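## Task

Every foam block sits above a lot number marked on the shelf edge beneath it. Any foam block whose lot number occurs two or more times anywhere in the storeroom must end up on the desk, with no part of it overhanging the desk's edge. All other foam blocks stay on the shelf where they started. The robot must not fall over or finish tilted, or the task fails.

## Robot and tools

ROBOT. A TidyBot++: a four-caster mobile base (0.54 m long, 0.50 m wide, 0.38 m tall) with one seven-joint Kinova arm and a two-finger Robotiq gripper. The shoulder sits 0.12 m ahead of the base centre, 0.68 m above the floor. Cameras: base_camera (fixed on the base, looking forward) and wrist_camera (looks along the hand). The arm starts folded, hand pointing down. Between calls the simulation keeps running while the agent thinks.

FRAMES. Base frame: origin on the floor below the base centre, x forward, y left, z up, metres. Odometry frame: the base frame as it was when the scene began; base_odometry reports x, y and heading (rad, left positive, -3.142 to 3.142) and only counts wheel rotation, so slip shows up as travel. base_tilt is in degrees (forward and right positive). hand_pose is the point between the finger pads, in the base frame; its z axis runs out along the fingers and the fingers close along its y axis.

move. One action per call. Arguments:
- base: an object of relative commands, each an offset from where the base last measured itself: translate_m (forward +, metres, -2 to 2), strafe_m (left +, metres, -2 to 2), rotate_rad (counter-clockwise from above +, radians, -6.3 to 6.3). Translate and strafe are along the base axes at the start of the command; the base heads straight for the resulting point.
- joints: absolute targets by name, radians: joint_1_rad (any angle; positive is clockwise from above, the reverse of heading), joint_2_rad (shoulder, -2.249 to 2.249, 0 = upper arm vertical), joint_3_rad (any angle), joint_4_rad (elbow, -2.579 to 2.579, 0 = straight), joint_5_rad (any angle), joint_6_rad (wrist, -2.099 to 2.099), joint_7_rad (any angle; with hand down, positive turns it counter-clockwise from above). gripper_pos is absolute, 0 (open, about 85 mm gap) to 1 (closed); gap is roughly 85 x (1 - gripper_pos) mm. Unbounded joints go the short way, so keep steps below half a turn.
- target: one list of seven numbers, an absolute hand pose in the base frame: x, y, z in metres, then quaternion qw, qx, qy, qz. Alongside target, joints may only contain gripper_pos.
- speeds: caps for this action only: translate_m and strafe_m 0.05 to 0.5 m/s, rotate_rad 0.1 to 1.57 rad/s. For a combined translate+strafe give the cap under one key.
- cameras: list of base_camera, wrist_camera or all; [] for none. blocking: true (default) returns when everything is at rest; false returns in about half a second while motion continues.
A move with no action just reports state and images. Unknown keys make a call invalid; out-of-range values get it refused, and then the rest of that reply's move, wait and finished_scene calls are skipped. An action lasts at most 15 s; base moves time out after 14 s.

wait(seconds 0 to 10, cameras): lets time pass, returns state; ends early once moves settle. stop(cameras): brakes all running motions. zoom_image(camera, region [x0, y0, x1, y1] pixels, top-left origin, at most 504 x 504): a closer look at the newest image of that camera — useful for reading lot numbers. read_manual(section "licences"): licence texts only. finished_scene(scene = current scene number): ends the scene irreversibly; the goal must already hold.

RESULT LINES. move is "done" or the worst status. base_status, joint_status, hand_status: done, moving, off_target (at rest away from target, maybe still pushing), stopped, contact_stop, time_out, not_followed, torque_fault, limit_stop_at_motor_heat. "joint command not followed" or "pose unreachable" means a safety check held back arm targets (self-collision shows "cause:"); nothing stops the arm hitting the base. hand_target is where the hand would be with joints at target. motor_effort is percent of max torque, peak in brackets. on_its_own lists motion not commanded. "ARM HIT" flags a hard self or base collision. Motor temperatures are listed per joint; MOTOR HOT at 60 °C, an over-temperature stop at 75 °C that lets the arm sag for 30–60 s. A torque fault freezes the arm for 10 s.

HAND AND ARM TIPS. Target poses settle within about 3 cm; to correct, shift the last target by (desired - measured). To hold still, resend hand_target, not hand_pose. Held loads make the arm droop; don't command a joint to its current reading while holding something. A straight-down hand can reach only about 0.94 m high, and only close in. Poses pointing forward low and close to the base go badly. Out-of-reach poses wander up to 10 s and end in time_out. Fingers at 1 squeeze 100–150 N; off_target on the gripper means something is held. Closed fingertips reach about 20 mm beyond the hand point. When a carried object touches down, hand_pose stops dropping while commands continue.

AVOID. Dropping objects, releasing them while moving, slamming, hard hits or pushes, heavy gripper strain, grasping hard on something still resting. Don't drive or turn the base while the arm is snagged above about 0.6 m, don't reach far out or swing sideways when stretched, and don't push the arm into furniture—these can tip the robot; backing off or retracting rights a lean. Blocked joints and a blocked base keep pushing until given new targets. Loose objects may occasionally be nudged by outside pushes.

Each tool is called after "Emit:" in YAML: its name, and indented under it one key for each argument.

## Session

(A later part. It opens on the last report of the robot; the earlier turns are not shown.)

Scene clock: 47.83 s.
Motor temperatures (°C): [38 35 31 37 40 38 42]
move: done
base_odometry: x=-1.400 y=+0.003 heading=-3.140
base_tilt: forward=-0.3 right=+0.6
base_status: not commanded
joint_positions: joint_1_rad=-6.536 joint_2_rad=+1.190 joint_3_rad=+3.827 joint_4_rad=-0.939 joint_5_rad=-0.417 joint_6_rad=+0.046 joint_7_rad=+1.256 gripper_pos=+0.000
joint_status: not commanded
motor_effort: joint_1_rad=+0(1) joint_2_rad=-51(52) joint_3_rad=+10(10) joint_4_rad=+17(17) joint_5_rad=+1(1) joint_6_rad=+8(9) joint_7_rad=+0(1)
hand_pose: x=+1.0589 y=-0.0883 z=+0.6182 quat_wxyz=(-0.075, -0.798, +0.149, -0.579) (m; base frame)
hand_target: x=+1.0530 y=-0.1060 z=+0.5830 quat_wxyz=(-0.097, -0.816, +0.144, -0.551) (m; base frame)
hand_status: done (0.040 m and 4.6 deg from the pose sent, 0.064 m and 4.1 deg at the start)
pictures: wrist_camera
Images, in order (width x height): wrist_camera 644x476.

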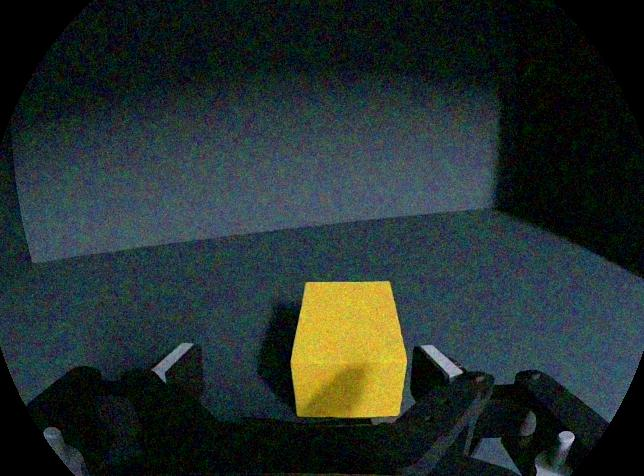

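Emit:
move:
  target: [1.043, -0.13, 0.583, 0.097, 0.817, -0.144, 0.551]
  cameras: ["wrist_camera"]

Emit:
move:
  target: [1.08, -0.143, 0.582, 0.097, 0.817, -0.144, 0.551]
  cameras: ["wrist_camera"]

Scene clock: 49.07 s.
Motor temperatures (°C): [38 35 31 37 40 38 42]
move: done
base_odometry: x=-1.400 y=+0.003 heading=-3.140
base_tilt: forward=-0.3 right=+0.6
base_status: not commanded
joint_positions: joint_1_rad=-6.475 joint_2_rad=+1.179 joint_3_rad=+3.760 joint_4_rad=-0.955 joint_5_rad=-0.417 joint_6_rad=+0.045 joint_7_rad=+1.297 gripper_pos=+0.000
joint_status: not commanded
motor_effort: joint_1_rad=+0(3) joint_2_rad=-51(51) joint_3_rad=+9(10) joint_4_rad=+16(18) joint_5_rad=+1(1) joint_6_rad=+8(9) joint_7_rad=+0(1)
hand_pose: x=+1.0499 y=-0.1220 z=+0.6013 quat_wxyz=(-0.075, -0.805, +0.168, -0.563) (m; base frame)
hand_target: x=+1.0430 y=-0.1300 z=+0.5830 quat_wxyz=(-0.097, -0.816, +0.144, -0.551) (m; base frame)
hand_status: done (0.021 m and 4.2 deg from the pose sent, 0.057 m and 4.6 deg at the start)
pictures: wrist_camera
Images, in order (width x height): wrist_camera 644x476.

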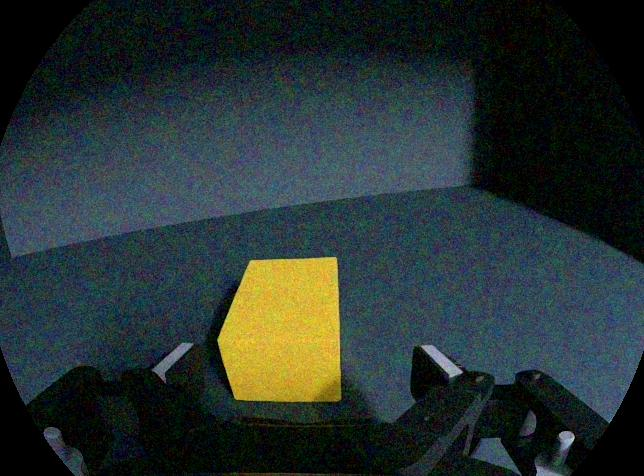

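Scene clock: 50.43 s.
Motor temperatures (°C): [38 35 31 37 40 38 42]
move: done
base_odometry: x=-1.400 y=+0.003 heading=-3.140
base_tilt: forward=-0.3 right=+0.6
base_status: not commanded
joint_positions: joint_1_rad=-6.419 joint_2_rad=+1.249 joint_3_rad=+3.770 joint_4_rad=-0.734 joint_5_rad=-0.283 joint_6_rad=-0.042 joint_7_rad=+1.167 gripper_pos=+0.000
joint_status: not commanded
motor_effort: joint_1_rad=-1(1) joint_2_rad=-53(54) joint_3_rad=+8(10) joint_4_rad=+18(18) joint_5_rad=+1(1) joint_6_rad=+8(9) joint_7_rad=+0(1)
hand_pose: x=+1.0885 y=-0.1195 z=+0.6207 quat_wxyz=(-0.070, -0.798, +0.146, -0.580) (m; base frame)
hand_target: x=+1.0800 y=-0.1430 z=+0.5820 quat_wxyz=(-0.097, -0.816, +0.144, -0.551) (m; base frame)
hand_status: done (0.046 m and 5.0 deg from the pose sent, 0.041 m and 4.2 deg at the start)
pictures: wrist_camera
Images, in order (width x height): wrist_camera 644x476.

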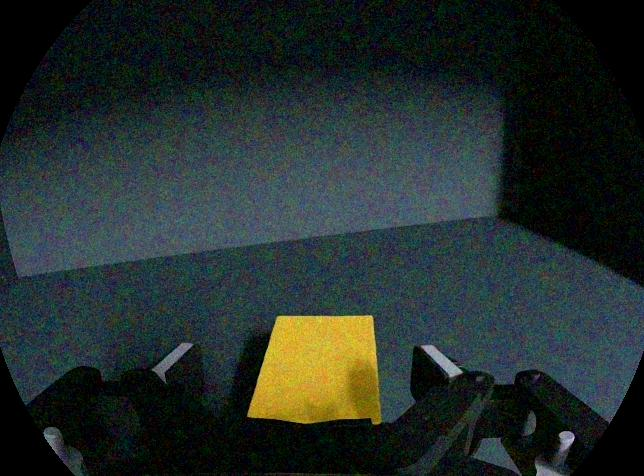

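Emit:
move:
  target: [1.087, -0.145, 0.57, 0.097, 0.817, -0.144, 0.551]
  cameras: ["wrist_camera"]

Emit:
move:
  joints: {"gripper_pos": 0.6}
  cameras: ["wrist_camera"]

Scene clock: 51.50 s.
Motor temperatures (°C): [38 36 31 37 40 38 42]
move: done
base_odometry: x=-1.400 y=+0.003 heading=-3.140
base_tilt: forward=-0.3 right=+0.6
base_status: not commanded
joint_positions: joint_1_rad=-6.406 joint_2_rad=+1.290 joint_3_rad=+3.781 joint_4_rad=-0.673 joint_5_rad=-0.259 joint_6_rad=-0.061 joint_7_rad=+1.123 gripper_pos=+0.000
joint_status: not commanded
motor_effort: joint_1_rad=-1(1) joint_2_rad=-53(55) joint_3_rad=+7(8) joint_4_rad=+18(18) joint_5_rad=+1(1) joint_6_rad=+7(8) joint_7_rad=+0(1)
hand_pose: x=+1.0968 y=-0.1192 z=+0.6086 quat_wxyz=(-0.068, -0.799, +0.145, -0.580) (m; base frame)
hand_target: x=+1.0870 y=-0.1450 z=+0.5700 quat_wxyz=(-0.097, -0.816, +0.144, -0.551) (m; base frame)
hand_status: done (0.047 m and 5.1 deg from the pose sent, 0.057 m and 5.0 deg at the start)
pictures: wrist_camera
Images, in order (width x height): wrist_camera 644x476.

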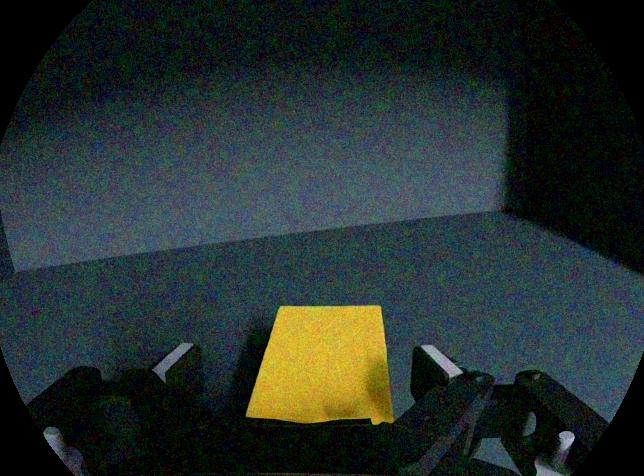

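Scene clock: 52.37 s.
Motor temperatures (°C): [38 36 31 37 40 38 42]
move: done
base_odometry: x=-1.400 y=+0.003 heading=-3.140
base_tilt: forward=-0.3 right=+0.6
base_status: not commanded
joint_positions: joint_1_rad=-6.404 joint_2_rad=+1.290 joint_3_rad=+3.783 joint_4_rad=-0.673 joint_5_rad=-0.258 joint_6_rad=-0.062 joint_7_rad=+1.123 gripper_pos=+0.600
joint_status: all done
motor_effort: joint_1_rad=+0(1) joint_2_rad=-53(54) joint_3_rad=+7(8) joint_4_rad=+18(18) joint_5_rad=+1(1) joint_6_rad=+8(8) joint_7_rad=+0(0)
hand_pose: x=+1.0964 y=-0.1219 z=+0.6090 quat_wxyz=(-0.070, -0.799, +0.145, -0.580) (m; base frame)
hand_target: x=+1.0870 y=-0.1450 z=+0.5700 quat_wxyz=(-0.097, -0.816, +0.144, -0.551) (m; base frame)
hand_status: not commanded
pictures: wrist_camera
Images, in order (width x height): wrist_camera 644x476.

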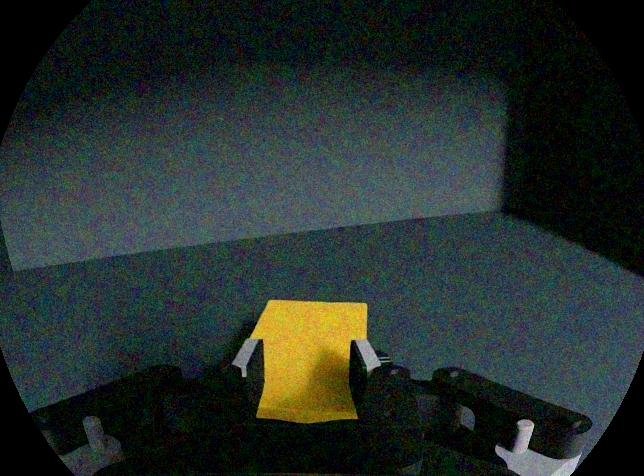

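Emit:
move:
  joints: {"gripper_pos": 0.72}
  cameras: []

Emit:
move:
  target: [1.08, -0.143, 0.64, 0.097, 0.817, -0.144, 0.551]
  cameras: ["wrist_camera"]

Emit:
move:
  base: {"translate_m": -0.5}

Scene clock: 53.10 s.
Motor temperatures (°C): [38 36 31 37 40 38 42]
move: done
base_odometry: x=-1.400 y=+0.003 heading=-3.140
base_tilt: forward=-0.3 right=+0.6
base_status: not commanded
joint_positions: joint_1_rad=-6.404 joint_2_rad=+1.290 joint_3_rad=+3.783 joint_4_rad=-0.673 joint_5_rad=-0.258 joint_6_rad=-0.062 joint_7_rad=+1.123 gripper_pos=+0.720
joint_status: all done
motor_effort: joint_1_rad=+0(1) joint_2_rad=-53(54) joint_3_rad=+7(7) joint_4_rad=+17(18) joint_5_rad=+1(1) joint_6_rad=+7(8) joint_7_rad=-1(1)
hand_pose: x=+1.0964 y=-0.1226 z=+0.6090 quat_wxyz=(-0.070, -0.799, +0.146, -0.580) (m; base frame)
hand_target: x=+1.0870 y=-0.1450 z=+0.5700 quat_wxyz=(-0.097, -0.816, +0.144, -0.551) (m; base frame)
hand_status: not commanded
pictures: none
No camera images: "cameras" was empty.

Scene clock: 54.47 s.
Motor temperatures (°C): [38 36 31 37 40 38 42]
move: done
base_odometry: x=-1.400 y=+0.003 heading=-3.140
base_tilt: forward=-0.3 right=+0.6
base_status: not commanded
joint_positions: joint_1_rad=-6.394 joint_2_rad=+1.179 joint_3_rad=+3.727 joint_4_rad=-0.673 joint_5_rad=-0.160 joint_6_rad=-0.134 joint_7_rad=+1.123 gripper_pos=+0.720
joint_status: not commanded
motor_effort: joint_1_rad=-1(1) joint_2_rad=-53(57) joint_3_rad=+7(8) joint_4_rad=+18(20) joint_5_rad=+1(1) joint_6_rad=+7(9) joint_7_rad=+0(0)
hand_pose: x=+1.0916 y=-0.1205 z=+0.6844 quat_wxyz=(-0.074, -0.795, +0.140, -0.586) (m; base frame)
hand_target: x=+1.0800 y=-0.1430 z=+0.6400 quat_wxyz=(-0.097, -0.816, +0.144, -0.551) (m; base frame)
hand_status: done (0.051 m and 5.5 deg from the pose sent, 0.041 m and 5.0 deg at the start)
pictures: wrist_camera
Images, in order (width x height): wrist_camera 644x476.

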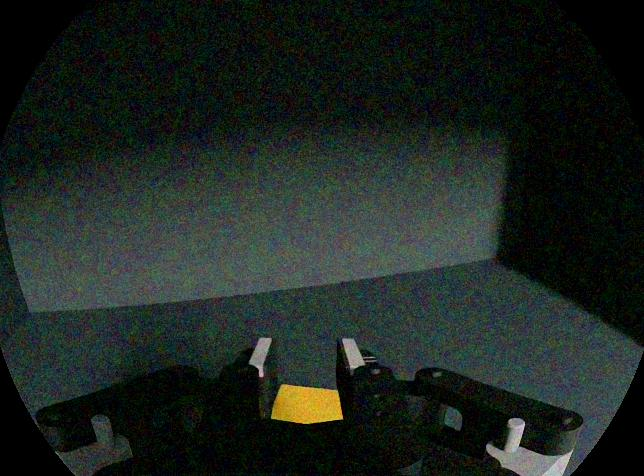

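Scene clock: 56.87 s.
Motor temperatures (°C): [38 36 31 37 40 38 42]
move: done
base_odometry: x=-0.900 y=+0.003 heading=-3.141
base_tilt: forward=-0.3 right=+0.6
base_status: done
joint_positions: joint_1_rad=-6.391 joint_2_rad=+1.179 joint_3_rad=+3.726 joint_4_rad=-0.673 joint_5_rad=-0.159 joint_6_rad=-0.137 joint_7_rad=+1.123 gripper_pos=+0.720
joint_status: not commanded
motor_effort: joint_1_rad=+0(2) joint_2_rad=-53(56) joint_3_rad=+7(8) joint_4_rad=+19(20) joint_5_rad=+1(1) joint_6_rad=+8(9) joint_7_rad=+0(1)
hand_pose: x=+1.0909 y=-0.1236 z=+0.6833 quat_wxyz=(-0.075, -0.795, +0.141, -0.585) (m; base frame)
hand_target: x=+1.0800 y=-0.1430 z=+0.6400 quat_wxyz=(-0.097, -0.816, +0.144, -0.551) (m; base frame)
hand_status: not commanded
pictures: base_camera, wrist_camera
Images, in order (width x height): base_camera 644x364, wrist_camera 644x476.

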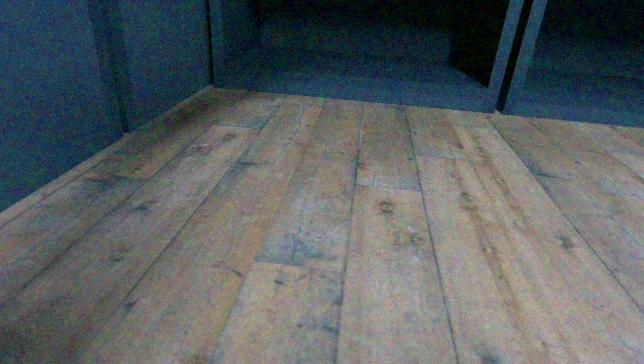

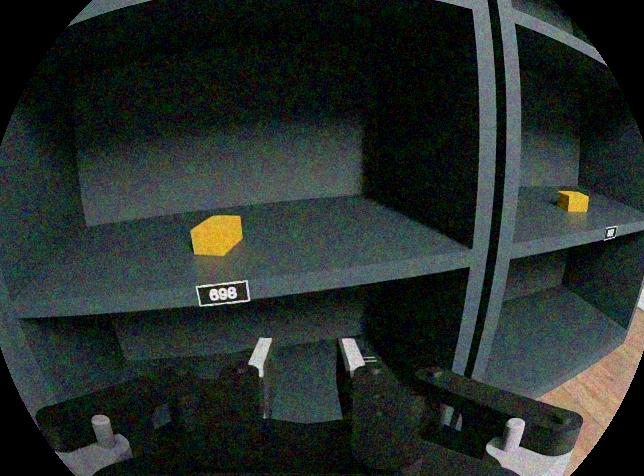

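Emit:
move:
  target: [0.965, -0.084, 0.63, 0.097, 0.817, -0.144, 0.551]
  joints: {"gripper_pos": 0}
  cameras: []

Emit:
move:
  base: {"translate_m": 0.5}
  cameras: ["wrist_camera"]

Scene clock: 59.07 s.
Motor temperatures (°C): [38 36 31 37 40 38 42]
move: done
base_odometry: x=-0.900 y=+0.003 heading=-3.141
base_tilt: forward=-0.3 right=+0.6
base_status: not commanded
joint_positions: joint_1_rad=-6.589 joint_2_rad=+0.952 joint_3_rad=+3.726 joint_4_rad=-1.332 joint_5_rad=-0.385 joint_6_rad=+0.139 joint_7_rad=+1.428 gripper_pos=+0.000
joint_status: all done
motor_effort: joint_1_rad=+0(2) joint_2_rad=-44(53) joint_3_rad=+9(10) joint_4_rad=+16(20) joint_5_rad=+0(1) joint_6_rad=+8(9) joint_7_rad=+0(1)
hand_pose: x=+0.9675 y=-0.0918 z=+0.6306 quat_wxyz=(-0.099, -0.826, +0.139, -0.538) (m; base frame)
hand_target: x=+0.9650 y=-0.0840 z=+0.6300 quat_wxyz=(-0.097, -0.816, +0.144, -0.551) (m; base frame)
hand_status: done (0.008 m and 1.9 deg from the pose sent, 0.142 m and 5.2 deg at the start)
pictures: none
No camera images: "cameras" was empty.

Scene clock: 61.63 s.
Motor temperatures (°C): [38 36 31 37 40 38 42]
move: done
base_odometry: x=-1.400 y=+0.003 heading=-3.139
base_tilt: forward=-0.3 right=+0.6
base_status: done
joint_positions: joint_1_rad=-6.596 joint_2_rad=+0.946 joint_3_rad=+3.726 joint_4_rad=-1.340 joint_5_rad=-0.388 joint_6_rad=+0.147 joint_7_rad=+1.431 gripper_pos=+0.000
joint_status: not commanded
motor_effort: joint_1_rad=+0(4) joint_2_rad=-44(46) joint_3_rad=+9(11) joint_4_rad=+17(18) joint_5_rad=+1(1) joint_6_rad=+8(9) joint_7_rad=+0(1)
hand_pose: x=+0.9667 y=-0.0876 z=+0.6338 quat_wxyz=(-0.098, -0.824, +0.137, -0.541) (m; base frame)
hand_target: x=+0.9650 y=-0.0840 z=+0.6300 quat_wxyz=(-0.097, -0.816, +0.144, -0.551) (m; base frame)
hand_status: not commanded
pictures: wrist_camera
Images, in order (width x height): wrist_camera 644x476.

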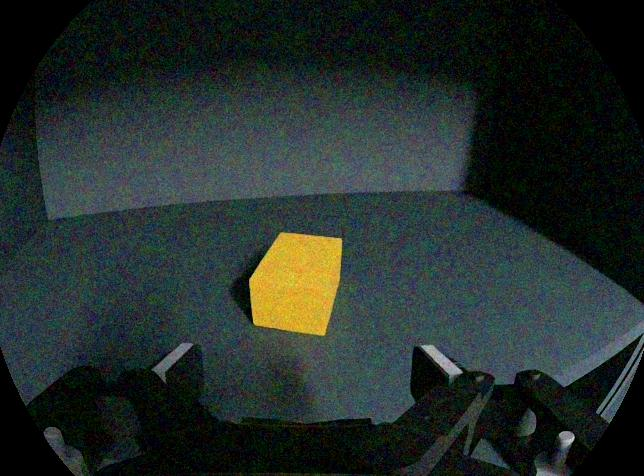

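Emit:
move:
  target: [1.0, -0.077, 0.61, 0.145, 0.801, -0.215, 0.540]
  cameras: ["wrist_camera"]

Scene clock: 63.90 s.
Motor temperatures (°C): [38 36 31 37 40 38 42]
move: done
base_odometry: x=-1.400 y=+0.003 heading=-3.139
base_tilt: forward=-0.3 right=+0.6
base_status: not commanded
joint_positions: joint_1_rad=-6.774 joint_2_rad=+1.198 joint_3_rad=+4.173 joint_4_rad=-1.102 joint_5_rad=-0.343 joint_6_rad=-0.106 joint_7_rad=+0.846 gripper_pos=+0.000
joint_status: not commanded
motor_effort: joint_1_rad=+0(2) joint_2_rad=-46(48) joint_3_rad=+15(16) joint_4_rad=+11(17) joint_5_rad=+1(1) joint_6_rad=+7(9) joint_7_rad=+0(1)
hand_pose: x=+1.0047 y=-0.0807 z=+0.6353 quat_wxyz=(-0.120, -0.787, +0.227, -0.560) (m; base frame)
hand_target: x=+1.0000 y=-0.0770 z=+0.6100 quat_wxyz=(-0.145, -0.801, +0.215, -0.540) (m; base frame)
hand_status: done (0.026 m and 4.3 deg from the pose sent, 0.042 m and 10.8 deg at the start)
pictures: wrist_camera
Images, in order (width x height): wrist_camera 644x476.

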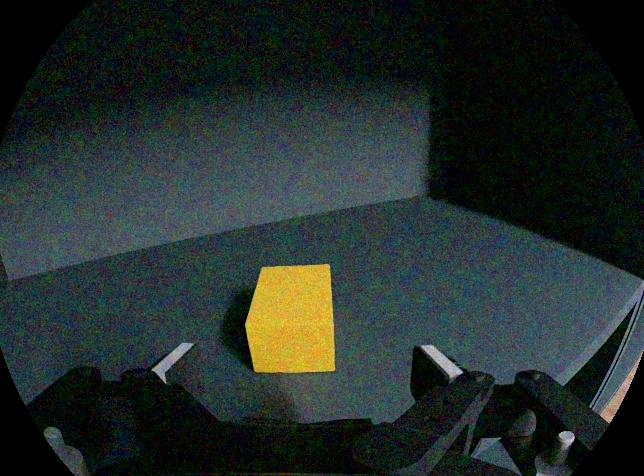

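Emit:
move:
  target: [1.03, -0.1, 0.585, 0.145, 0.801, -0.215, 0.540]
  cameras: []

Emit:
move:
  target: [1.082, -0.13, 0.575, 0.145, 0.801, -0.215, 0.540]
  cameras: ["wrist_camera"]

Scene clock: 65.27 s.
Motor temperatures (°C): [38 36 31 37 40 38 42]
move: done
base_odometry: x=-1.400 y=+0.003 heading=-3.139
base_tilt: forward=-0.3 right=+0.6
base_status: not commanded
joint_positions: joint_1_rad=-6.700 joint_2_rad=+1.273 joint_3_rad=+4.173 joint_4_rad=-0.945 joint_5_rad=-0.281 joint_6_rad=-0.143 joint_7_rad=+0.767 gripper_pos=+0.000
joint_status: not commanded
motor_effort: joint_1_rad=+0(2) joint_2_rad=-48(50) joint_3_rad=+15(16) joint_4_rad=+11(13) joint_5_rad=+2(2) joint_6_rad=+6(7) joint_7_rad=+0(1)
hand_pose: x=+1.0374 y=-0.0891 z=+0.6208 quat_wxyz=(-0.122, -0.786, +0.215, -0.566) (m; base frame)
hand_target: x=+1.0300 y=-0.1000 z=+0.5850 quat_wxyz=(-0.145, -0.801, +0.215, -0.540) (m; base frame)
hand_status: done (0.038 m and 4.4 deg from the pose sent, 0.059 m and 4.3 deg at the start)
pictures: none
No camera images: "cameras" was empty.

Scene clock: 67.13 s.
Motor temperatures (°C): [38 36 31 37 40 38 42]
move: off_target
base_odometry: x=-1.400 y=+0.003 heading=-3.139
base_tilt: forward=-0.3 right=+0.6
base_status: not commanded
joint_positions: joint_1_rad=-6.478 joint_2_rad=+1.353 joint_3_rad=+3.976 joint_4_rad=-0.532 joint_5_rad=+0.075 joint_6_rad=-0.331 joint_7_rad=+0.562 gripper_pos=+0.000
joint_status: not commanded
motor_effort: joint_1_rad=-1(2) joint_2_rad=-53(55) joint_3_rad=+9(15) joint_4_rad=+15(16) joint_5_rad=+3(3) joint_6_rad=+5(7) joint_7_rad=+0(1)
hand_pose: x=+1.0912 y=-0.1148 z=+0.6119 quat_wxyz=(-0.120, -0.791, +0.208, -0.562) (m; base frame)
hand_target: x=+1.0820 y=-0.1300 z=+0.5750 quat_wxyz=(-0.145, -0.801, +0.215, -0.540) (m; base frame)
hand_status: off_target (0.041 m and 4.1 deg from the pose sent, 0.076 m and 4.4 deg at the start)
pictures: wrist_camera
Images, in order (width x height): wrist_camera 644x476.

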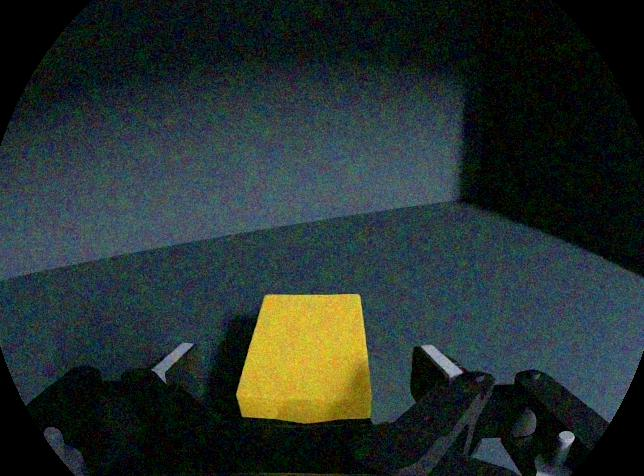

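Emit:
move:
  base: {"translate_m": 0.038, "strafe_m": -0.02}
  cameras: []

Emit:
move:
  target: [1.082, -0.13, 0.565, 0.145, 0.801, -0.215, 0.540]
  cameras: ["wrist_camera"]

Scene clock: 68.30 s.
Motor temperatures (°C): [38 36 31 37 40 38 42]
move: done
base_odometry: x=-1.438 y=+0.022 heading=-3.139
base_tilt: forward=-0.3 right=+0.6
base_status: done
joint_positions: joint_1_rad=-6.470 joint_2_rad=+1.354 joint_3_rad=+3.974 joint_4_rad=-0.529 joint_5_rad=+0.077 joint_6_rad=-0.335 joint_7_rad=+0.561 gripper_pos=+0.000
joint_status: not commanded
motor_effort: joint_1_rad=+0(4) joint_2_rad=-54(55) joint_3_rad=+9(9) joint_4_rad=+15(16) joint_5_rad=+3(3) joint_6_rad=+5(6) joint_7_rad=+0(1)
hand_pose: x=+1.0901 y=-0.1226 z=+0.6108 quat_wxyz=(-0.123, -0.791, +0.211, -0.561) (m; base frame)
hand_target: x=+1.0820 y=-0.1300 z=+0.5750 quat_wxyz=(-0.145, -0.801, +0.215, -0.540) (m; base frame)
hand_status: not commanded
pictures: none
No camera images: "cameras" was empty.

Scene clock: 69.03 s.
Motor temperatures (°C): [38 36 31 37 40 38 42]
move: done
base_odometry: x=-1.438 y=+0.022 heading=-3.139
base_tilt: forward=-0.3 right=+0.6
base_status: not commanded
joint_positions: joint_1_rad=-6.470 joint_2_rad=+1.371 joint_3_rad=+3.978 joint_4_rad=-0.529 joint_5_rad=+0.077 joint_6_rad=-0.335 joint_7_rad=+0.544 gripper_pos=+0.000
joint_status: not commanded
motor_effort: joint_1_rad=+0(1) joint_2_rad=-54(55) joint_3_rad=+9(9) joint_4_rad=+15(15) joint_5_rad=+3(3) joint_6_rad=+5(6) joint_7_rad=+0(1)
hand_pose: x=+1.0888 y=-0.1236 z=+0.5956 quat_wxyz=(-0.122, -0.793, +0.216, -0.556) (m; base frame)
hand_target: x=+1.0820 y=-0.1300 z=+0.5650 quat_wxyz=(-0.145, -0.801, +0.215, -0.540) (m; base frame)
hand_status: done (0.032 m and 3.3 deg from the pose sent, 0.047 m and 3.7 deg at the start)
pictures: wrist_camera
Images, in order (width x height): wrist_camera 644x476.

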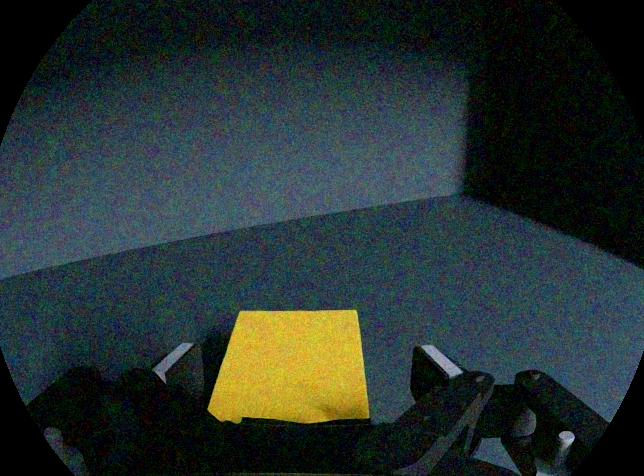

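Good. Grip fully, then lift.

Emit:
move:
  joints: {"gripper_pos": 0.85}
  cameras: []

Emit:
move:
  target: [1.075, -0.127, 0.6, 0.145, 0.801, -0.215, 0.540]
  cameras: ["wrist_camera"]

Scene clock: 70.47 s.
Motor temperatures (°C): [38 36 31 37 40 38 42]
move: off_target
base_odometry: x=-1.438 y=+0.022 heading=-3.139
base_tilt: forward=-0.3 right=+0.6
base_status: not commanded
joint_positions: joint_1_rad=-6.470 joint_2_rad=+1.372 joint_3_rad=+3.978 joint_4_rad=-0.527 joint_5_rad=+0.077 joint_6_rad=-0.335 joint_7_rad=+0.544 gripper_pos=+0.427
joint_status: gripper_pos off_target (ended at +0.427, target +0.850)
motor_effort: joint_1_rad=-1(2) joint_2_rad=-52(55) joint_3_rad=+8(9) joint_4_rad=+14(15) joint_5_rad=+3(3) joint_6_rad=+5(5) joint_7_rad=+0(0)
hand_pose: x=+1.0893 y=-0.1228 z=+0.5962 quat_wxyz=(-0.122, -0.793, +0.215, -0.556) (m; base frame)
hand_target: x=+1.0820 y=-0.1300 z=+0.5650 quat_wxyz=(-0.145, -0.801, +0.215, -0.540) (m; base frame)
hand_status: not commanded
pictures: none
No camera images: "cameras" was empty.

Scene clock: 71.47 s.
Motor temperatures (°C): [38 36 31 37 40 38 42]
move: done
base_odometry: x=-1.438 y=+0.022 heading=-3.139
base_tilt: forward=-0.3 right=+0.6
base_status: not commanded
joint_positions: joint_1_rad=-6.478 joint_2_rad=+1.325 joint_3_rad=+3.976 joint_4_rad=-0.562 joint_5_rad=+0.077 joint_6_rad=-0.335 joint_7_rad=+0.553 gripper_pos=+0.427
joint_status: not commanded
motor_effort: joint_1_rad=-1(2) joint_2_rad=-54(56) joint_3_rad=+9(10) joint_4_rad=+16(16) joint_5_rad=+3(3) joint_6_rad=+5(6) joint_7_rad=+0(0)
hand_pose: x=+1.0849 y=-0.1275 z=+0.6253 quat_wxyz=(-0.122, -0.787, +0.223, -0.562) (m; base frame)
hand_target: x=+1.0750 y=-0.1270 z=+0.6000 quat_wxyz=(-0.145, -0.801, +0.215, -0.540) (m; base frame)
hand_status: done (0.027 m and 4.1 deg from the pose sent, 0.015 m and 3.4 deg at the start)
pictures: wrist_camera
Images, in order (width x height): wrist_camera 644x476.

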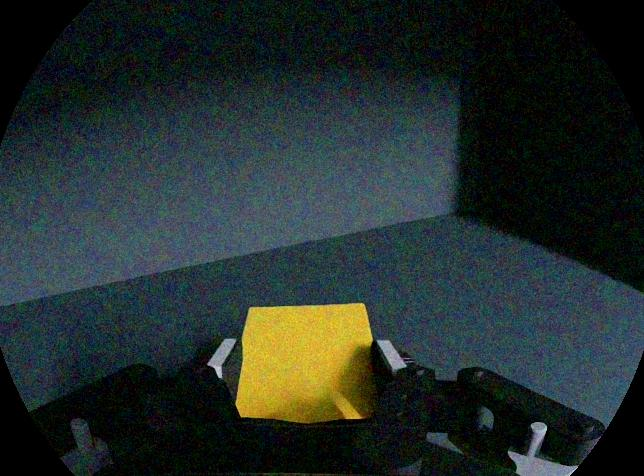

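Emit:
move:
  target: [1.05, -0.115, 0.66, 0.145, 0.801, -0.215, 0.540]
  cameras: []

Emit:
move:
  base: {"translate_m": -0.5}
  cameras: ["wrist_camera"]

Emit:
move:
  target: [0.65, 0, 0.95, 0, 0.85, 0, 0.527]
  cameras: []

Emit:
move:
  base: {"translate_m": -1.05, "rotate_rad": -1.57}
  cameras: ["wrist_camera"]

Scene clock: 73.33 s.
Motor temperatures (°C): [38 36 31 37 40 37 42]
move: done
base_odometry: x=-1.438 y=+0.022 heading=-3.139
base_tilt: forward=-0.3 right=+0.6
base_status: not commanded
joint_positions: joint_1_rad=-6.549 joint_2_rad=+1.177 joint_3_rad=+3.976 joint_4_rad=-0.719 joint_5_rad=+0.077 joint_6_rad=-0.335 joint_7_rad=+0.626 gripper_pos=+0.427
joint_status: not commanded
motor_effort: joint_1_rad=-1(1) joint_2_rad=-51(56) joint_3_rad=+11(11) joint_4_rad=+15(17) joint_5_rad=+3(3) joint_6_rad=+6(6) joint_7_rad=+0(1)
hand_pose: x=+1.0572 y=-0.1200 z=+0.6937 quat_wxyz=(-0.132, -0.784, +0.225, -0.563) (m; base frame)
hand_target: x=+1.0500 y=-0.1150 z=+0.6600 quat_wxyz=(-0.145, -0.801, +0.215, -0.540) (m; base frame)
hand_status: done (0.035 m and 3.7 deg from the pose sent, 0.051 m and 4.1 deg at the start)
pictures: none
No camera images: "cameras" was empty.

Scene clock: 75.73 s.
Motor temperatures (°C): [38 36 31 37 40 37 42]
move: done
base_odometry: x=-0.938 y=+0.024 heading=-3.139
base_tilt: forward=-0.3 right=+0.6
base_status: done
joint_positions: joint_1_rad=-6.552 joint_2_rad=+1.177 joint_3_rad=+3.976 joint_4_rad=-0.721 joint_5_rad=+0.077 joint_6_rad=-0.335 joint_7_rad=+0.626 gripper_pos=+0.427
joint_status: not commanded
motor_effort: joint_1_rad=-1(3) joint_2_rad=-52(54) joint_3_rad=+11(12) joint_4_rad=+16(17) joint_5_rad=+3(3) joint_6_rad=+5(6) joint_7_rad=+0(1)
hand_pose: x=+1.0570 y=-0.1177 z=+0.6928 quat_wxyz=(-0.132, -0.785, +0.224, -0.562) (m; base frame)
hand_target: x=+1.0500 y=-0.1150 z=+0.6600 quat_wxyz=(-0.145, -0.801, +0.215, -0.540) (m; base frame)
hand_status: not commanded
pictures: wrist_camera
Images, in order (width x height): wrist_camera 644x476.

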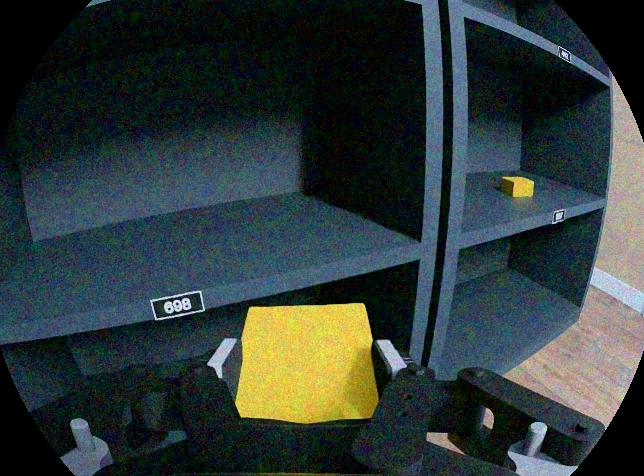

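Scene clock: 78.37 s.
Motor temperatures (°C): [38 36 31 37 40 37 42]
move: done
base_odometry: x=-0.938 y=+0.024 heading=-3.139
base_tilt: forward=-0.3 right=+0.6
base_status: not commanded
joint_positions: joint_1_rad=-6.316 joint_2_rad=-0.144 joint_3_rad=+3.172 joint_4_rad=-1.718 joint_5_rad=+0.068 joint_6_rad=-0.383 joint_7_rad=+1.529 gripper_pos=+0.427
joint_status: not commanded
motor_effort: joint_1_rad=-1(3) joint_2_rad=-16(54) joint_3_rad=+0(11) joint_4_rad=+22(23) joint_5_rad=+1(3) joint_6_rad=+9(9) joint_7_rad=+0(1)
hand_pose: x=+0.6616 y=-0.0066 z=+0.9799 quat_wxyz=(-0.014, -0.830, -0.001, -0.558) (m; base frame)
hand_target: x=+0.6500 y=+0.0000 z=+0.9500 quat_wxyz=(+0.000, -0.850, +0.000, -0.527) (m; base frame)
hand_status: done (0.033 m and 4.6 deg from the pose sent, 0.496 m and 31.0 deg at the start)
pictures: none
No camera images: "cameras" was empty.

Scene clock: 82.23 s.
Motor temperatures (°C): [38 36 31 37 40 37 42]
move: done
base_odometry: x=+0.112 y=+0.027 heading=+1.574
base_tilt: forward=-0.3 right=+0.6
base_status: done
joint_positions: joint_1_rad=-6.303 joint_2_rad=-0.144 joint_3_rad=+3.157 joint_4_rad=-1.719 joint_5_rad=+0.064 joint_6_rad=-0.384 joint_7_rad=+1.532 gripper_pos=+0.427
joint_status: not commanded
motor_effort: joint_1_rad=-1(2) joint_2_rad=-18(20) joint_3_rad=+0(2) joint_4_rad=+23(24) joint_5_rad=+1(1) joint_6_rad=+8(9) joint_7_rad=+0(1)
hand_pose: x=+0.6613 y=-0.0046 z=+0.9792 quat_wxyz=(-0.014, -0.830, -0.003, -0.558) (m; base frame)
hand_target: x=+0.6500 y=+0.0000 z=+0.9500 quat_wxyz=(+0.000, -0.850, +0.000, -0.527) (m; base frame)
hand_status: not commanded
pictures: wrist_camera
Images, in order (width x height): wrist_camera 644x476.

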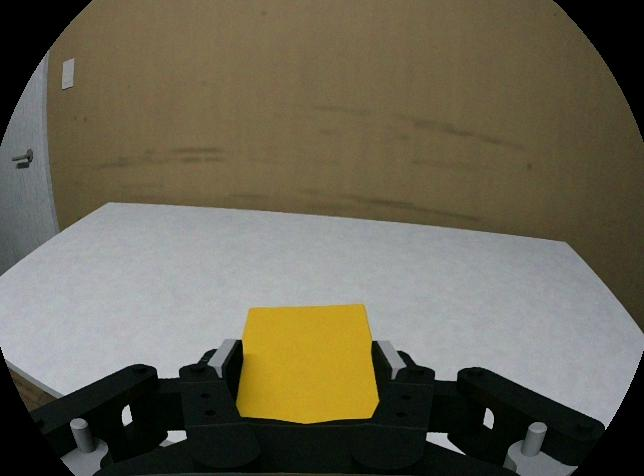

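Emit:
move:
  target: [0.98, 0, 0.83, 0, 0.829, 0, 0.559]
  cameras: ["wrist_camera"]

Emit:
move:
  target: [0.98, 0, 0.77, 0, 0.829, 0, 0.559]
  cameras: ["wrist_camera"]

Scene clock: 84.67 s.
Motor temperatures (°C): [38 36 31 37 40 37 42]
move: done
base_odometry: x=+0.112 y=+0.027 heading=+1.573
base_tilt: forward=-0.3 right=+0.6
base_status: not commanded
joint_positions: joint_1_rad=-6.301 joint_2_rad=+0.657 joint_3_rad=+3.157 joint_4_rad=-1.109 joint_5_rad=+0.055 joint_6_rad=-0.242 joint_7_rad=+1.543 gripper_pos=+0.427
joint_status: not commanded
motor_effort: joint_1_rad=+0(1) joint_2_rad=-44(46) joint_3_rad=+0(1) joint_4_rad=+22(23) joint_5_rad=+1(1) joint_6_rad=+8(9) joint_7_rad=+0(1)
hand_pose: x=+0.9666 y=+0.0033 z=+0.8225 quat_wxyz=(-0.015, -0.843, -0.012, -0.537) (m; base frame)
hand_target: x=+0.9800 y=+0.0000 z=+0.8300 quat_wxyz=(+0.000, -0.829, +0.000, -0.559) (m; base frame)
hand_status: done (0.016 m and 3.7 deg from the pose sent, 0.352 m and 1.6 deg at the start)
pictures: wrist_camera
Images, in order (width x height): wrist_camera 644x476.

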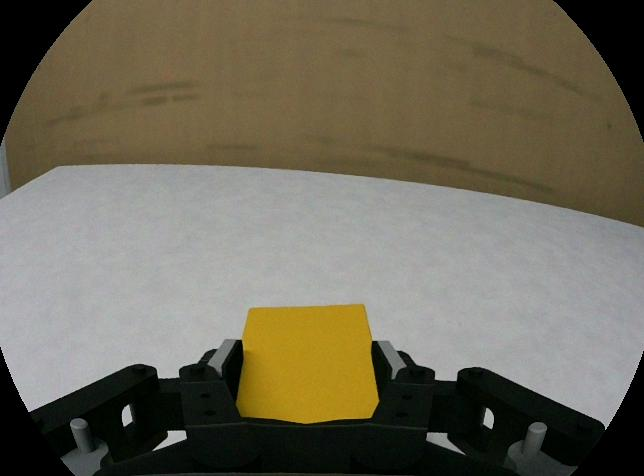

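Scene clock: 86.00 s.
Motor temperatures (°C): [38 36 31 37 40 37 42]
move: done
base_odometry: x=+0.112 y=+0.027 heading=+1.573
base_tilt: forward=-0.3 right=+0.6
base_status: not commanded
joint_positions: joint_1_rad=-6.298 joint_2_rad=+0.699 joint_3_rad=+3.154 joint_4_rad=-1.183 joint_5_rad=+0.055 joint_6_rad=-0.081 joint_7_rad=+1.543 gripper_pos=+0.427
joint_status: not commanded
motor_effort: joint_1_rad=+0(1) joint_2_rad=-44(46) joint_3_rad=+0(0) joint_4_rad=+21(23) joint_5_rad=+1(1) joint_6_rad=+8(9) joint_7_rad=+0(1)
hand_pose: x=+0.9767 y=+0.0059 z=+0.7881 quat_wxyz=(-0.011, -0.831, -0.014, -0.555) (m; base frame)
hand_target: x=+0.9800 y=+0.0000 z=+0.7700 quat_wxyz=(+0.000, -0.829, +0.000, -0.559) (m; base frame)
hand_status: done (0.019 m and 2.1 deg from the pose sent, 0.054 m and 3.7 deg at the start)
pictures: wrist_camera
Images, in order (width x height): wrist_camera 644x476.

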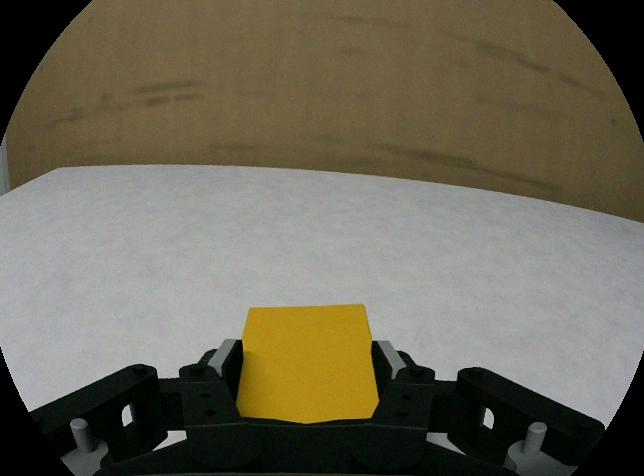

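Emit:
move:
  target: [0.98, 0, 0.745, 0, 0.829, 0, 0.559]
  cameras: []

Emit:
move:
  target: [0.98, 0, 0.73, 0, 0.829, 0, 0.559]
  cameras: []

Emit:
move:
  target: [0.98, 0, 0.718, 0, 0.829, 0, 0.559]
  cameras: ["wrist_camera"]

Scene clock: 86.93 s.
Motor temperatures (°C): [38 36 31 37 40 37 42]
move: off_target
base_odometry: x=+0.112 y=+0.027 heading=+1.573
base_tilt: forward=-0.3 right=+0.6
base_status: not commanded
joint_positions: joint_1_rad=-6.297 joint_2_rad=+0.708 joint_3_rad=+3.153 joint_4_rad=-1.216 joint_5_rad=+0.055 joint_6_rad=-0.010 joint_7_rad=+1.543 gripper_pos=+0.427
joint_status: not commanded
motor_effort: joint_1_rad=+0(1) joint_2_rad=-43(46) joint_3_rad=+0(1) joint_4_rad=+21(22) joint_5_rad=+1(1) joint_6_rad=+8(9) joint_7_rad=+0(1)
hand_pose: x=+0.9785 y=+0.0065 z=+0.7822 quat_wxyz=(-0.009, -0.823, -0.015, -0.568) (m; base frame)
hand_target: x=+0.9800 y=+0.0000 z=+0.7450 quat_wxyz=(+0.000, -0.829, +0.000, -0.559) (m; base frame)
hand_status: off_target (0.038 m and 2.4 deg from the pose sent, 0.044 m and 2.1 deg at the start)
pictures: none
No camera images: "cameras" was empty.

Scene clock: 87.53 s.
Motor temperatures (°C): [38 36 31 37 40 37 42]
move: off_target
base_odometry: x=+0.112 y=+0.027 heading=+1.573
base_tilt: forward=-0.3 right=+0.6
base_status: not commanded
joint_positions: joint_1_rad=-6.297 joint_2_rad=+0.710 joint_3_rad=+3.153 joint_4_rad=-1.233 joint_5_rad=+0.055 joint_6_rad=+0.030 joint_7_rad=+1.543 gripper_pos=+0.427
joint_status: not commanded
motor_effort: joint_1_rad=-1(1) joint_2_rad=-41(43) joint_3_rad=+0(1) joint_4_rad=+20(21) joint_5_rad=+1(1) joint_6_rad=+7(9) joint_7_rad=+0(1)
hand_pose: x=+0.9794 y=+0.0067 z=+0.7818 quat_wxyz=(-0.009, -0.817, -0.015, -0.576) (m; base frame)
hand_target: x=+0.9800 y=+0.0000 z=+0.7300 quat_wxyz=(+0.000, -0.829, +0.000, -0.559) (m; base frame)
hand_status: off_target (0.052 m and 3.1 deg from the pose sent, 0.053 m and 2.4 deg at the start)
pictures: none
No camera images: "cameras" was empty.

Scene clock: 88.10 s.
Motor temperatures (°C): [38 36 31 37 40 37 42]
move: off_target
base_odometry: x=+0.112 y=+0.027 heading=+1.573
base_tilt: forward=-0.3 right=+0.6
base_status: not commanded
joint_positions: joint_1_rad=-6.297 joint_2_rad=+0.713 joint_3_rad=+3.153 joint_4_rad=-1.245 joint_5_rad=+0.055 joint_6_rad=+0.062 joint_7_rad=+1.543 gripper_pos=+0.427
joint_status: not commanded
motor_effort: joint_1_rad=-1(1) joint_2_rad=-39(41) joint_3_rad=-1(1) joint_4_rad=+19(20) joint_5_rad=+1(1) joint_6_rad=+7(8) joint_7_rad=+0(0)
hand_pose: x=+0.9805 y=+0.0070 z=+0.7816 quat_wxyz=(-0.008, -0.812, -0.016, -0.583) (m; base frame)
hand_target: x=+0.9800 y=+0.0000 z=+0.7180 quat_wxyz=(+0.000, -0.829, +0.000, -0.559) (m; base frame)
hand_status: off_target (0.064 m and 4.0 deg from the pose sent, 0.064 m and 3.1 deg at the start)
pictures: wrist_camera
Images, in order (width x height): wrist_camera 644x476.

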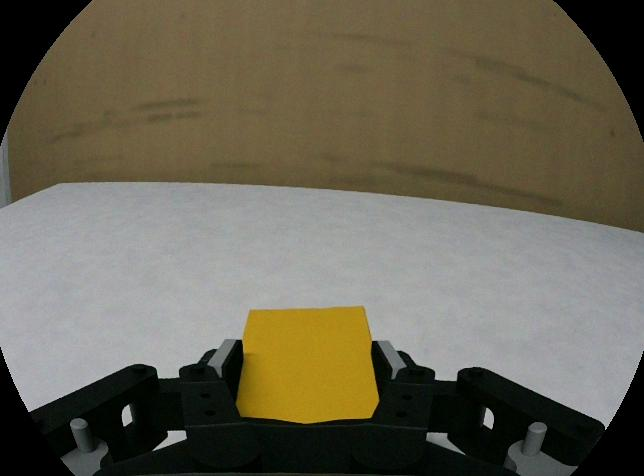

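Emit:
move:
  target: [0.98, 0, 0.75, 0, 0.829, 0, 0.559]
  cameras: []

Emit:
move:
  joints: {"gripper_pos": 0}
  cameras: ["wrist_camera"]

Emit:
move:
  base: {"translate_m": -0.2}
  cameras: ["wrist_camera"]

Emit:
move:
  joints: {"joint_1_rad":-6.283,"joint_2_rad": -0.9, "joint_4_rad": -2.3,"joint_6_rad": -0.1, "joint_5_rad":0,"joint_3_rad":3.14,"joint_7_rad":1.57}
  cameras: ["wrist_camera"]

Scene clock: 89.07 s.
Motor temperatures (°C): [38 36 31 37 40 37 42]
move: done
base_odometry: x=+0.112 y=+0.027 heading=+1.573
base_tilt: forward=-0.3 right=+0.6
base_status: not commanded
joint_positions: joint_1_rad=-6.297 joint_2_rad=+0.712 joint_3_rad=+3.153 joint_4_rad=-1.235 joint_5_rad=+0.055 joint_6_rad=+0.041 joint_7_rad=+1.543 gripper_pos=+0.427
joint_status: not commanded
motor_effort: joint_1_rad=+0(1) joint_2_rad=-42(42) joint_3_rad=+0(1) joint_4_rad=+20(21) joint_5_rad=+1(1) joint_6_rad=+7(8) joint_7_rad=+0(0)
hand_pose: x=+0.9804 y=+0.0069 z=+0.7823 quat_wxyz=(-0.008, -0.815, -0.016, -0.579) (m; base frame)
hand_target: x=+0.9800 y=+0.0000 z=+0.7500 quat_wxyz=(+0.000, -0.829, +0.000, -0.559) (m; base frame)
hand_status: done (0.033 m and 3.5 deg from the pose sent, 0.032 m and 4.0 deg at the start)
pictures: none
No camera images: "cameras" was empty.

Scene clock: 90.10 s.
Motor temperatures (°C): [38 36 31 37 40 37 42]
move: done
base_odometry: x=+0.112 y=+0.027 heading=+1.573
base_tilt: forward=-0.3 right=+0.6
base_status: not commanded
joint_positions: joint_1_rad=-6.297 joint_2_rad=+0.713 joint_3_rad=+3.153 joint_4_rad=-1.235 joint_5_rad=+0.055 joint_6_rad=+0.041 joint_7_rad=+1.543 gripper_pos=+0.000
joint_status: all done
motor_effort: joint_1_rad=-1(1) joint_2_rad=-43(45) joint_3_rad=+0(1) joint_4_rad=+21(22) joint_5_rad=+1(1) joint_6_rad=+8(9) joint_7_rad=+0(1)
hand_pose: x=+0.9805 y=+0.0070 z=+0.7816 quat_wxyz=(-0.008, -0.815, -0.016, -0.579) (m; base frame)
hand_target: x=+0.9800 y=+0.0000 z=+0.7500 quat_wxyz=(+0.000, -0.829, +0.000, -0.559) (m; base frame)
hand_status: not commanded
pictures: wrist_camera
Images, in order (width x height): wrist_camera 644x476.

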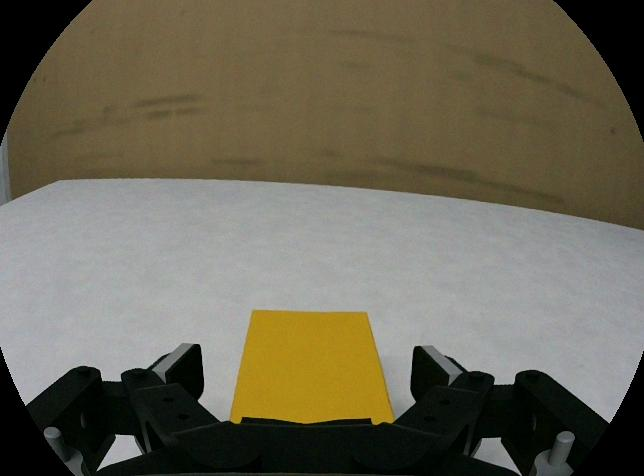

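Scene clock: 91.77 s.
Motor temperatures (°C): [38 36 31 37 40 37 42]
move: done
base_odometry: x=+0.113 y=-0.173 heading=+1.574
base_tilt: forward=-0.3 right=+0.6
base_status: done
joint_positions: joint_1_rad=-6.294 joint_2_rad=+0.715 joint_3_rad=+3.151 joint_4_rad=-1.235 joint_5_rad=+0.055 joint_6_rad=+0.041 joint_7_rad=+1.543 gripper_pos=+0.000
joint_status: not commanded
motor_effort: joint_1_rad=-1(3) joint_2_rad=-44(47) joint_3_rad=+0(2) joint_4_rad=+22(22) joint_5_rad=+1(1) joint_6_rad=+8(9) joint_7_rad=+0(1)
hand_pose: x=+0.9807 y=+0.0056 z=+0.7798 quat_wxyz=(-0.008, -0.816, -0.015, -0.578) (m; base frame)
hand_target: x=+0.9800 y=+0.0000 z=+0.7500 quat_wxyz=(+0.000, -0.829, +0.000, -0.559) (m; base frame)
hand_status: not commanded
pictures: wrist_camera
Images, in order (width x height): wrist_camera 644x476.

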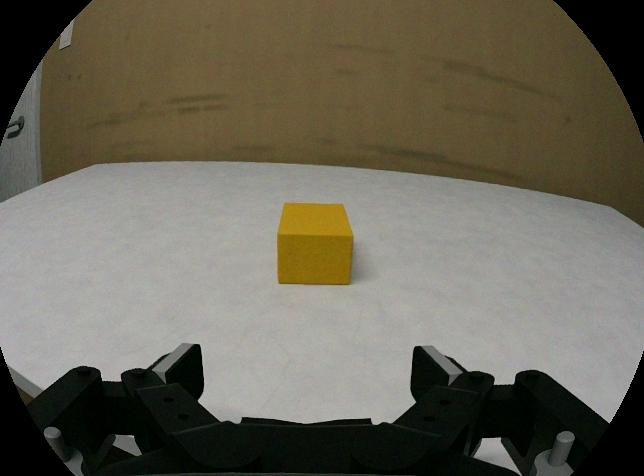

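Scene clock: 94.60 s.
Motor temperatures (°C): [38 36 31 37 40 37 42]
move: done
base_odometry: x=+0.113 y=-0.173 heading=+1.574
base_tilt: forward=-0.4 right=+0.6
base_status: not commanded
joint_positions: joint_1_rad=-6.294 joint_2_rad=-0.885 joint_3_rad=+3.151 joint_4_rad=-2.268 joint_5_rad=+0.055 joint_6_rad=-0.051 joint_7_rad=+1.543 gripper_pos=+0.000
joint_status: all done
motor_effort: joint_1_rad=+0(2) joint_2_rad=+7(47) joint_3_rad=+1(2) joint_4_rad=+22(23) joint_5_rad=+1(2) joint_6_rad=+9(10) joint_7_rad=+0(1)
hand_pose: x=+0.4106 y=-0.0009 z=+1.0495 quat_wxyz=(-0.007, -0.657, -0.006, -0.754) (m; base frame)
hand_target: x=+0.4097 y=+0.0020 z=+1.0188 quat_wxyz=(+0.000, -0.682, +0.000, -0.732) (m; base frame)
hand_status: not commanded
pictures: wrist_camera
Images, in order (width x height): wrist_camera 644x476.

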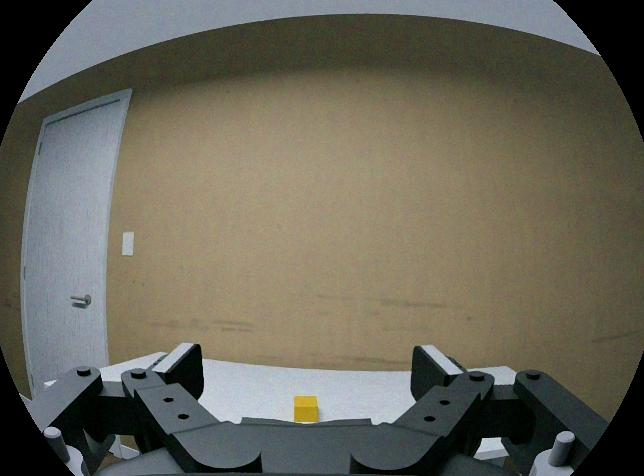

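Emit:
move:
  base: {"strafe_m": -1.27, "translate_m": 0.15}
  cameras: []

Emit:
move:
  base: {"rotate_rad": -3.14}

Scene clock: 98.77 s.
Motor temperatures (°C): [38 36 30 37 40 37 42]
move: done
base_odometry: x=+1.383 y=-0.020 heading=+1.573
base_tilt: forward=-0.4 right=+0.6
base_status: done
joint_positions: joint_1_rad=-6.294 joint_2_rad=-0.885 joint_3_rad=+3.149 joint_4_rad=-2.269 joint_5_rad=+0.055 joint_6_rad=-0.053 joint_7_rad=+1.543 gripper_pos=+0.000
joint_status: not commanded
motor_effort: joint_1_rad=+0(1) joint_2_rad=+7(8) joint_3_rad=+1(3) joint_4_rad=+22(23) joint_5_rad=+1(1) joint_6_rad=+8(10) joint_7_rad=+0(1)
hand_pose: x=+0.4106 y=+0.0002 z=+1.0488 quat_wxyz=(-0.007, -0.658, -0.008, -0.753) (m; base frame)
hand_target: x=+0.4097 y=+0.0020 z=+1.0188 quat_wxyz=(+0.000, -0.682, +0.000, -0.732) (m; base frame)
hand_status: not commanded
pictures: none
No camera images: "cameras" was empty.

Scene clock: 102.07 s.
Motor temperatures (°C): [38 36 30 37 40 37 42]
move: done
base_odometry: x=+1.383 y=-0.020 heading=-1.566
base_tilt: forward=-0.4 right=+0.6
base_status: done
joint_positions: joint_1_rad=-6.294 joint_2_rad=-0.886 joint_3_rad=+3.149 joint_4_rad=-2.269 joint_5_rad=+0.055 joint_6_rad=-0.053 joint_7_rad=+1.543 gripper_pos=+0.000
joint_status: not commanded
motor_effort: joint_1_rad=+0(1) joint_2_rad=+7(9) joint_3_rad=+1(2) joint_4_rad=+23(23) joint_5_rad=+1(1) joint_6_rad=+8(9) joint_7_rad=+0(1)
hand_pose: x=+0.4106 y=+0.0003 z=+1.0485 quat_wxyz=(-0.007, -0.658, -0.008, -0.753) (m; base frame)
hand_target: x=+0.4097 y=+0.0020 z=+1.0188 quat_wxyz=(+0.000, -0.682, +0.000, -0.732) (m; base frame)
hand_status: not commanded
pictures: base_camera, wrist_camera
Images, in order (width x height): base_camera 644x364, wrist_camera 644x476.

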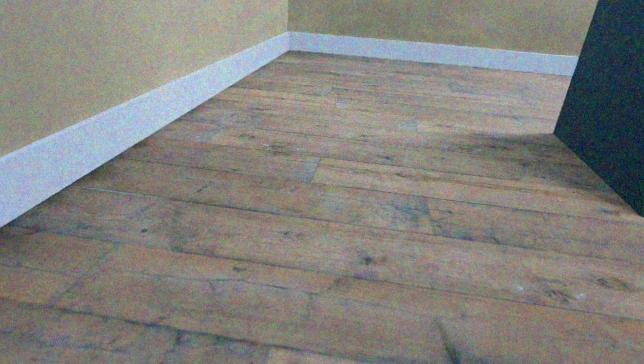

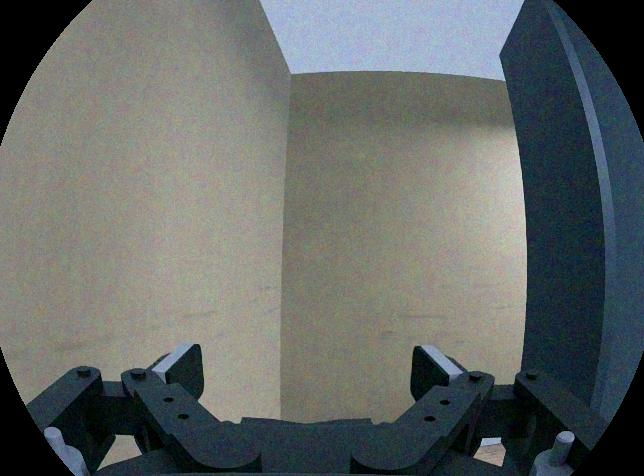

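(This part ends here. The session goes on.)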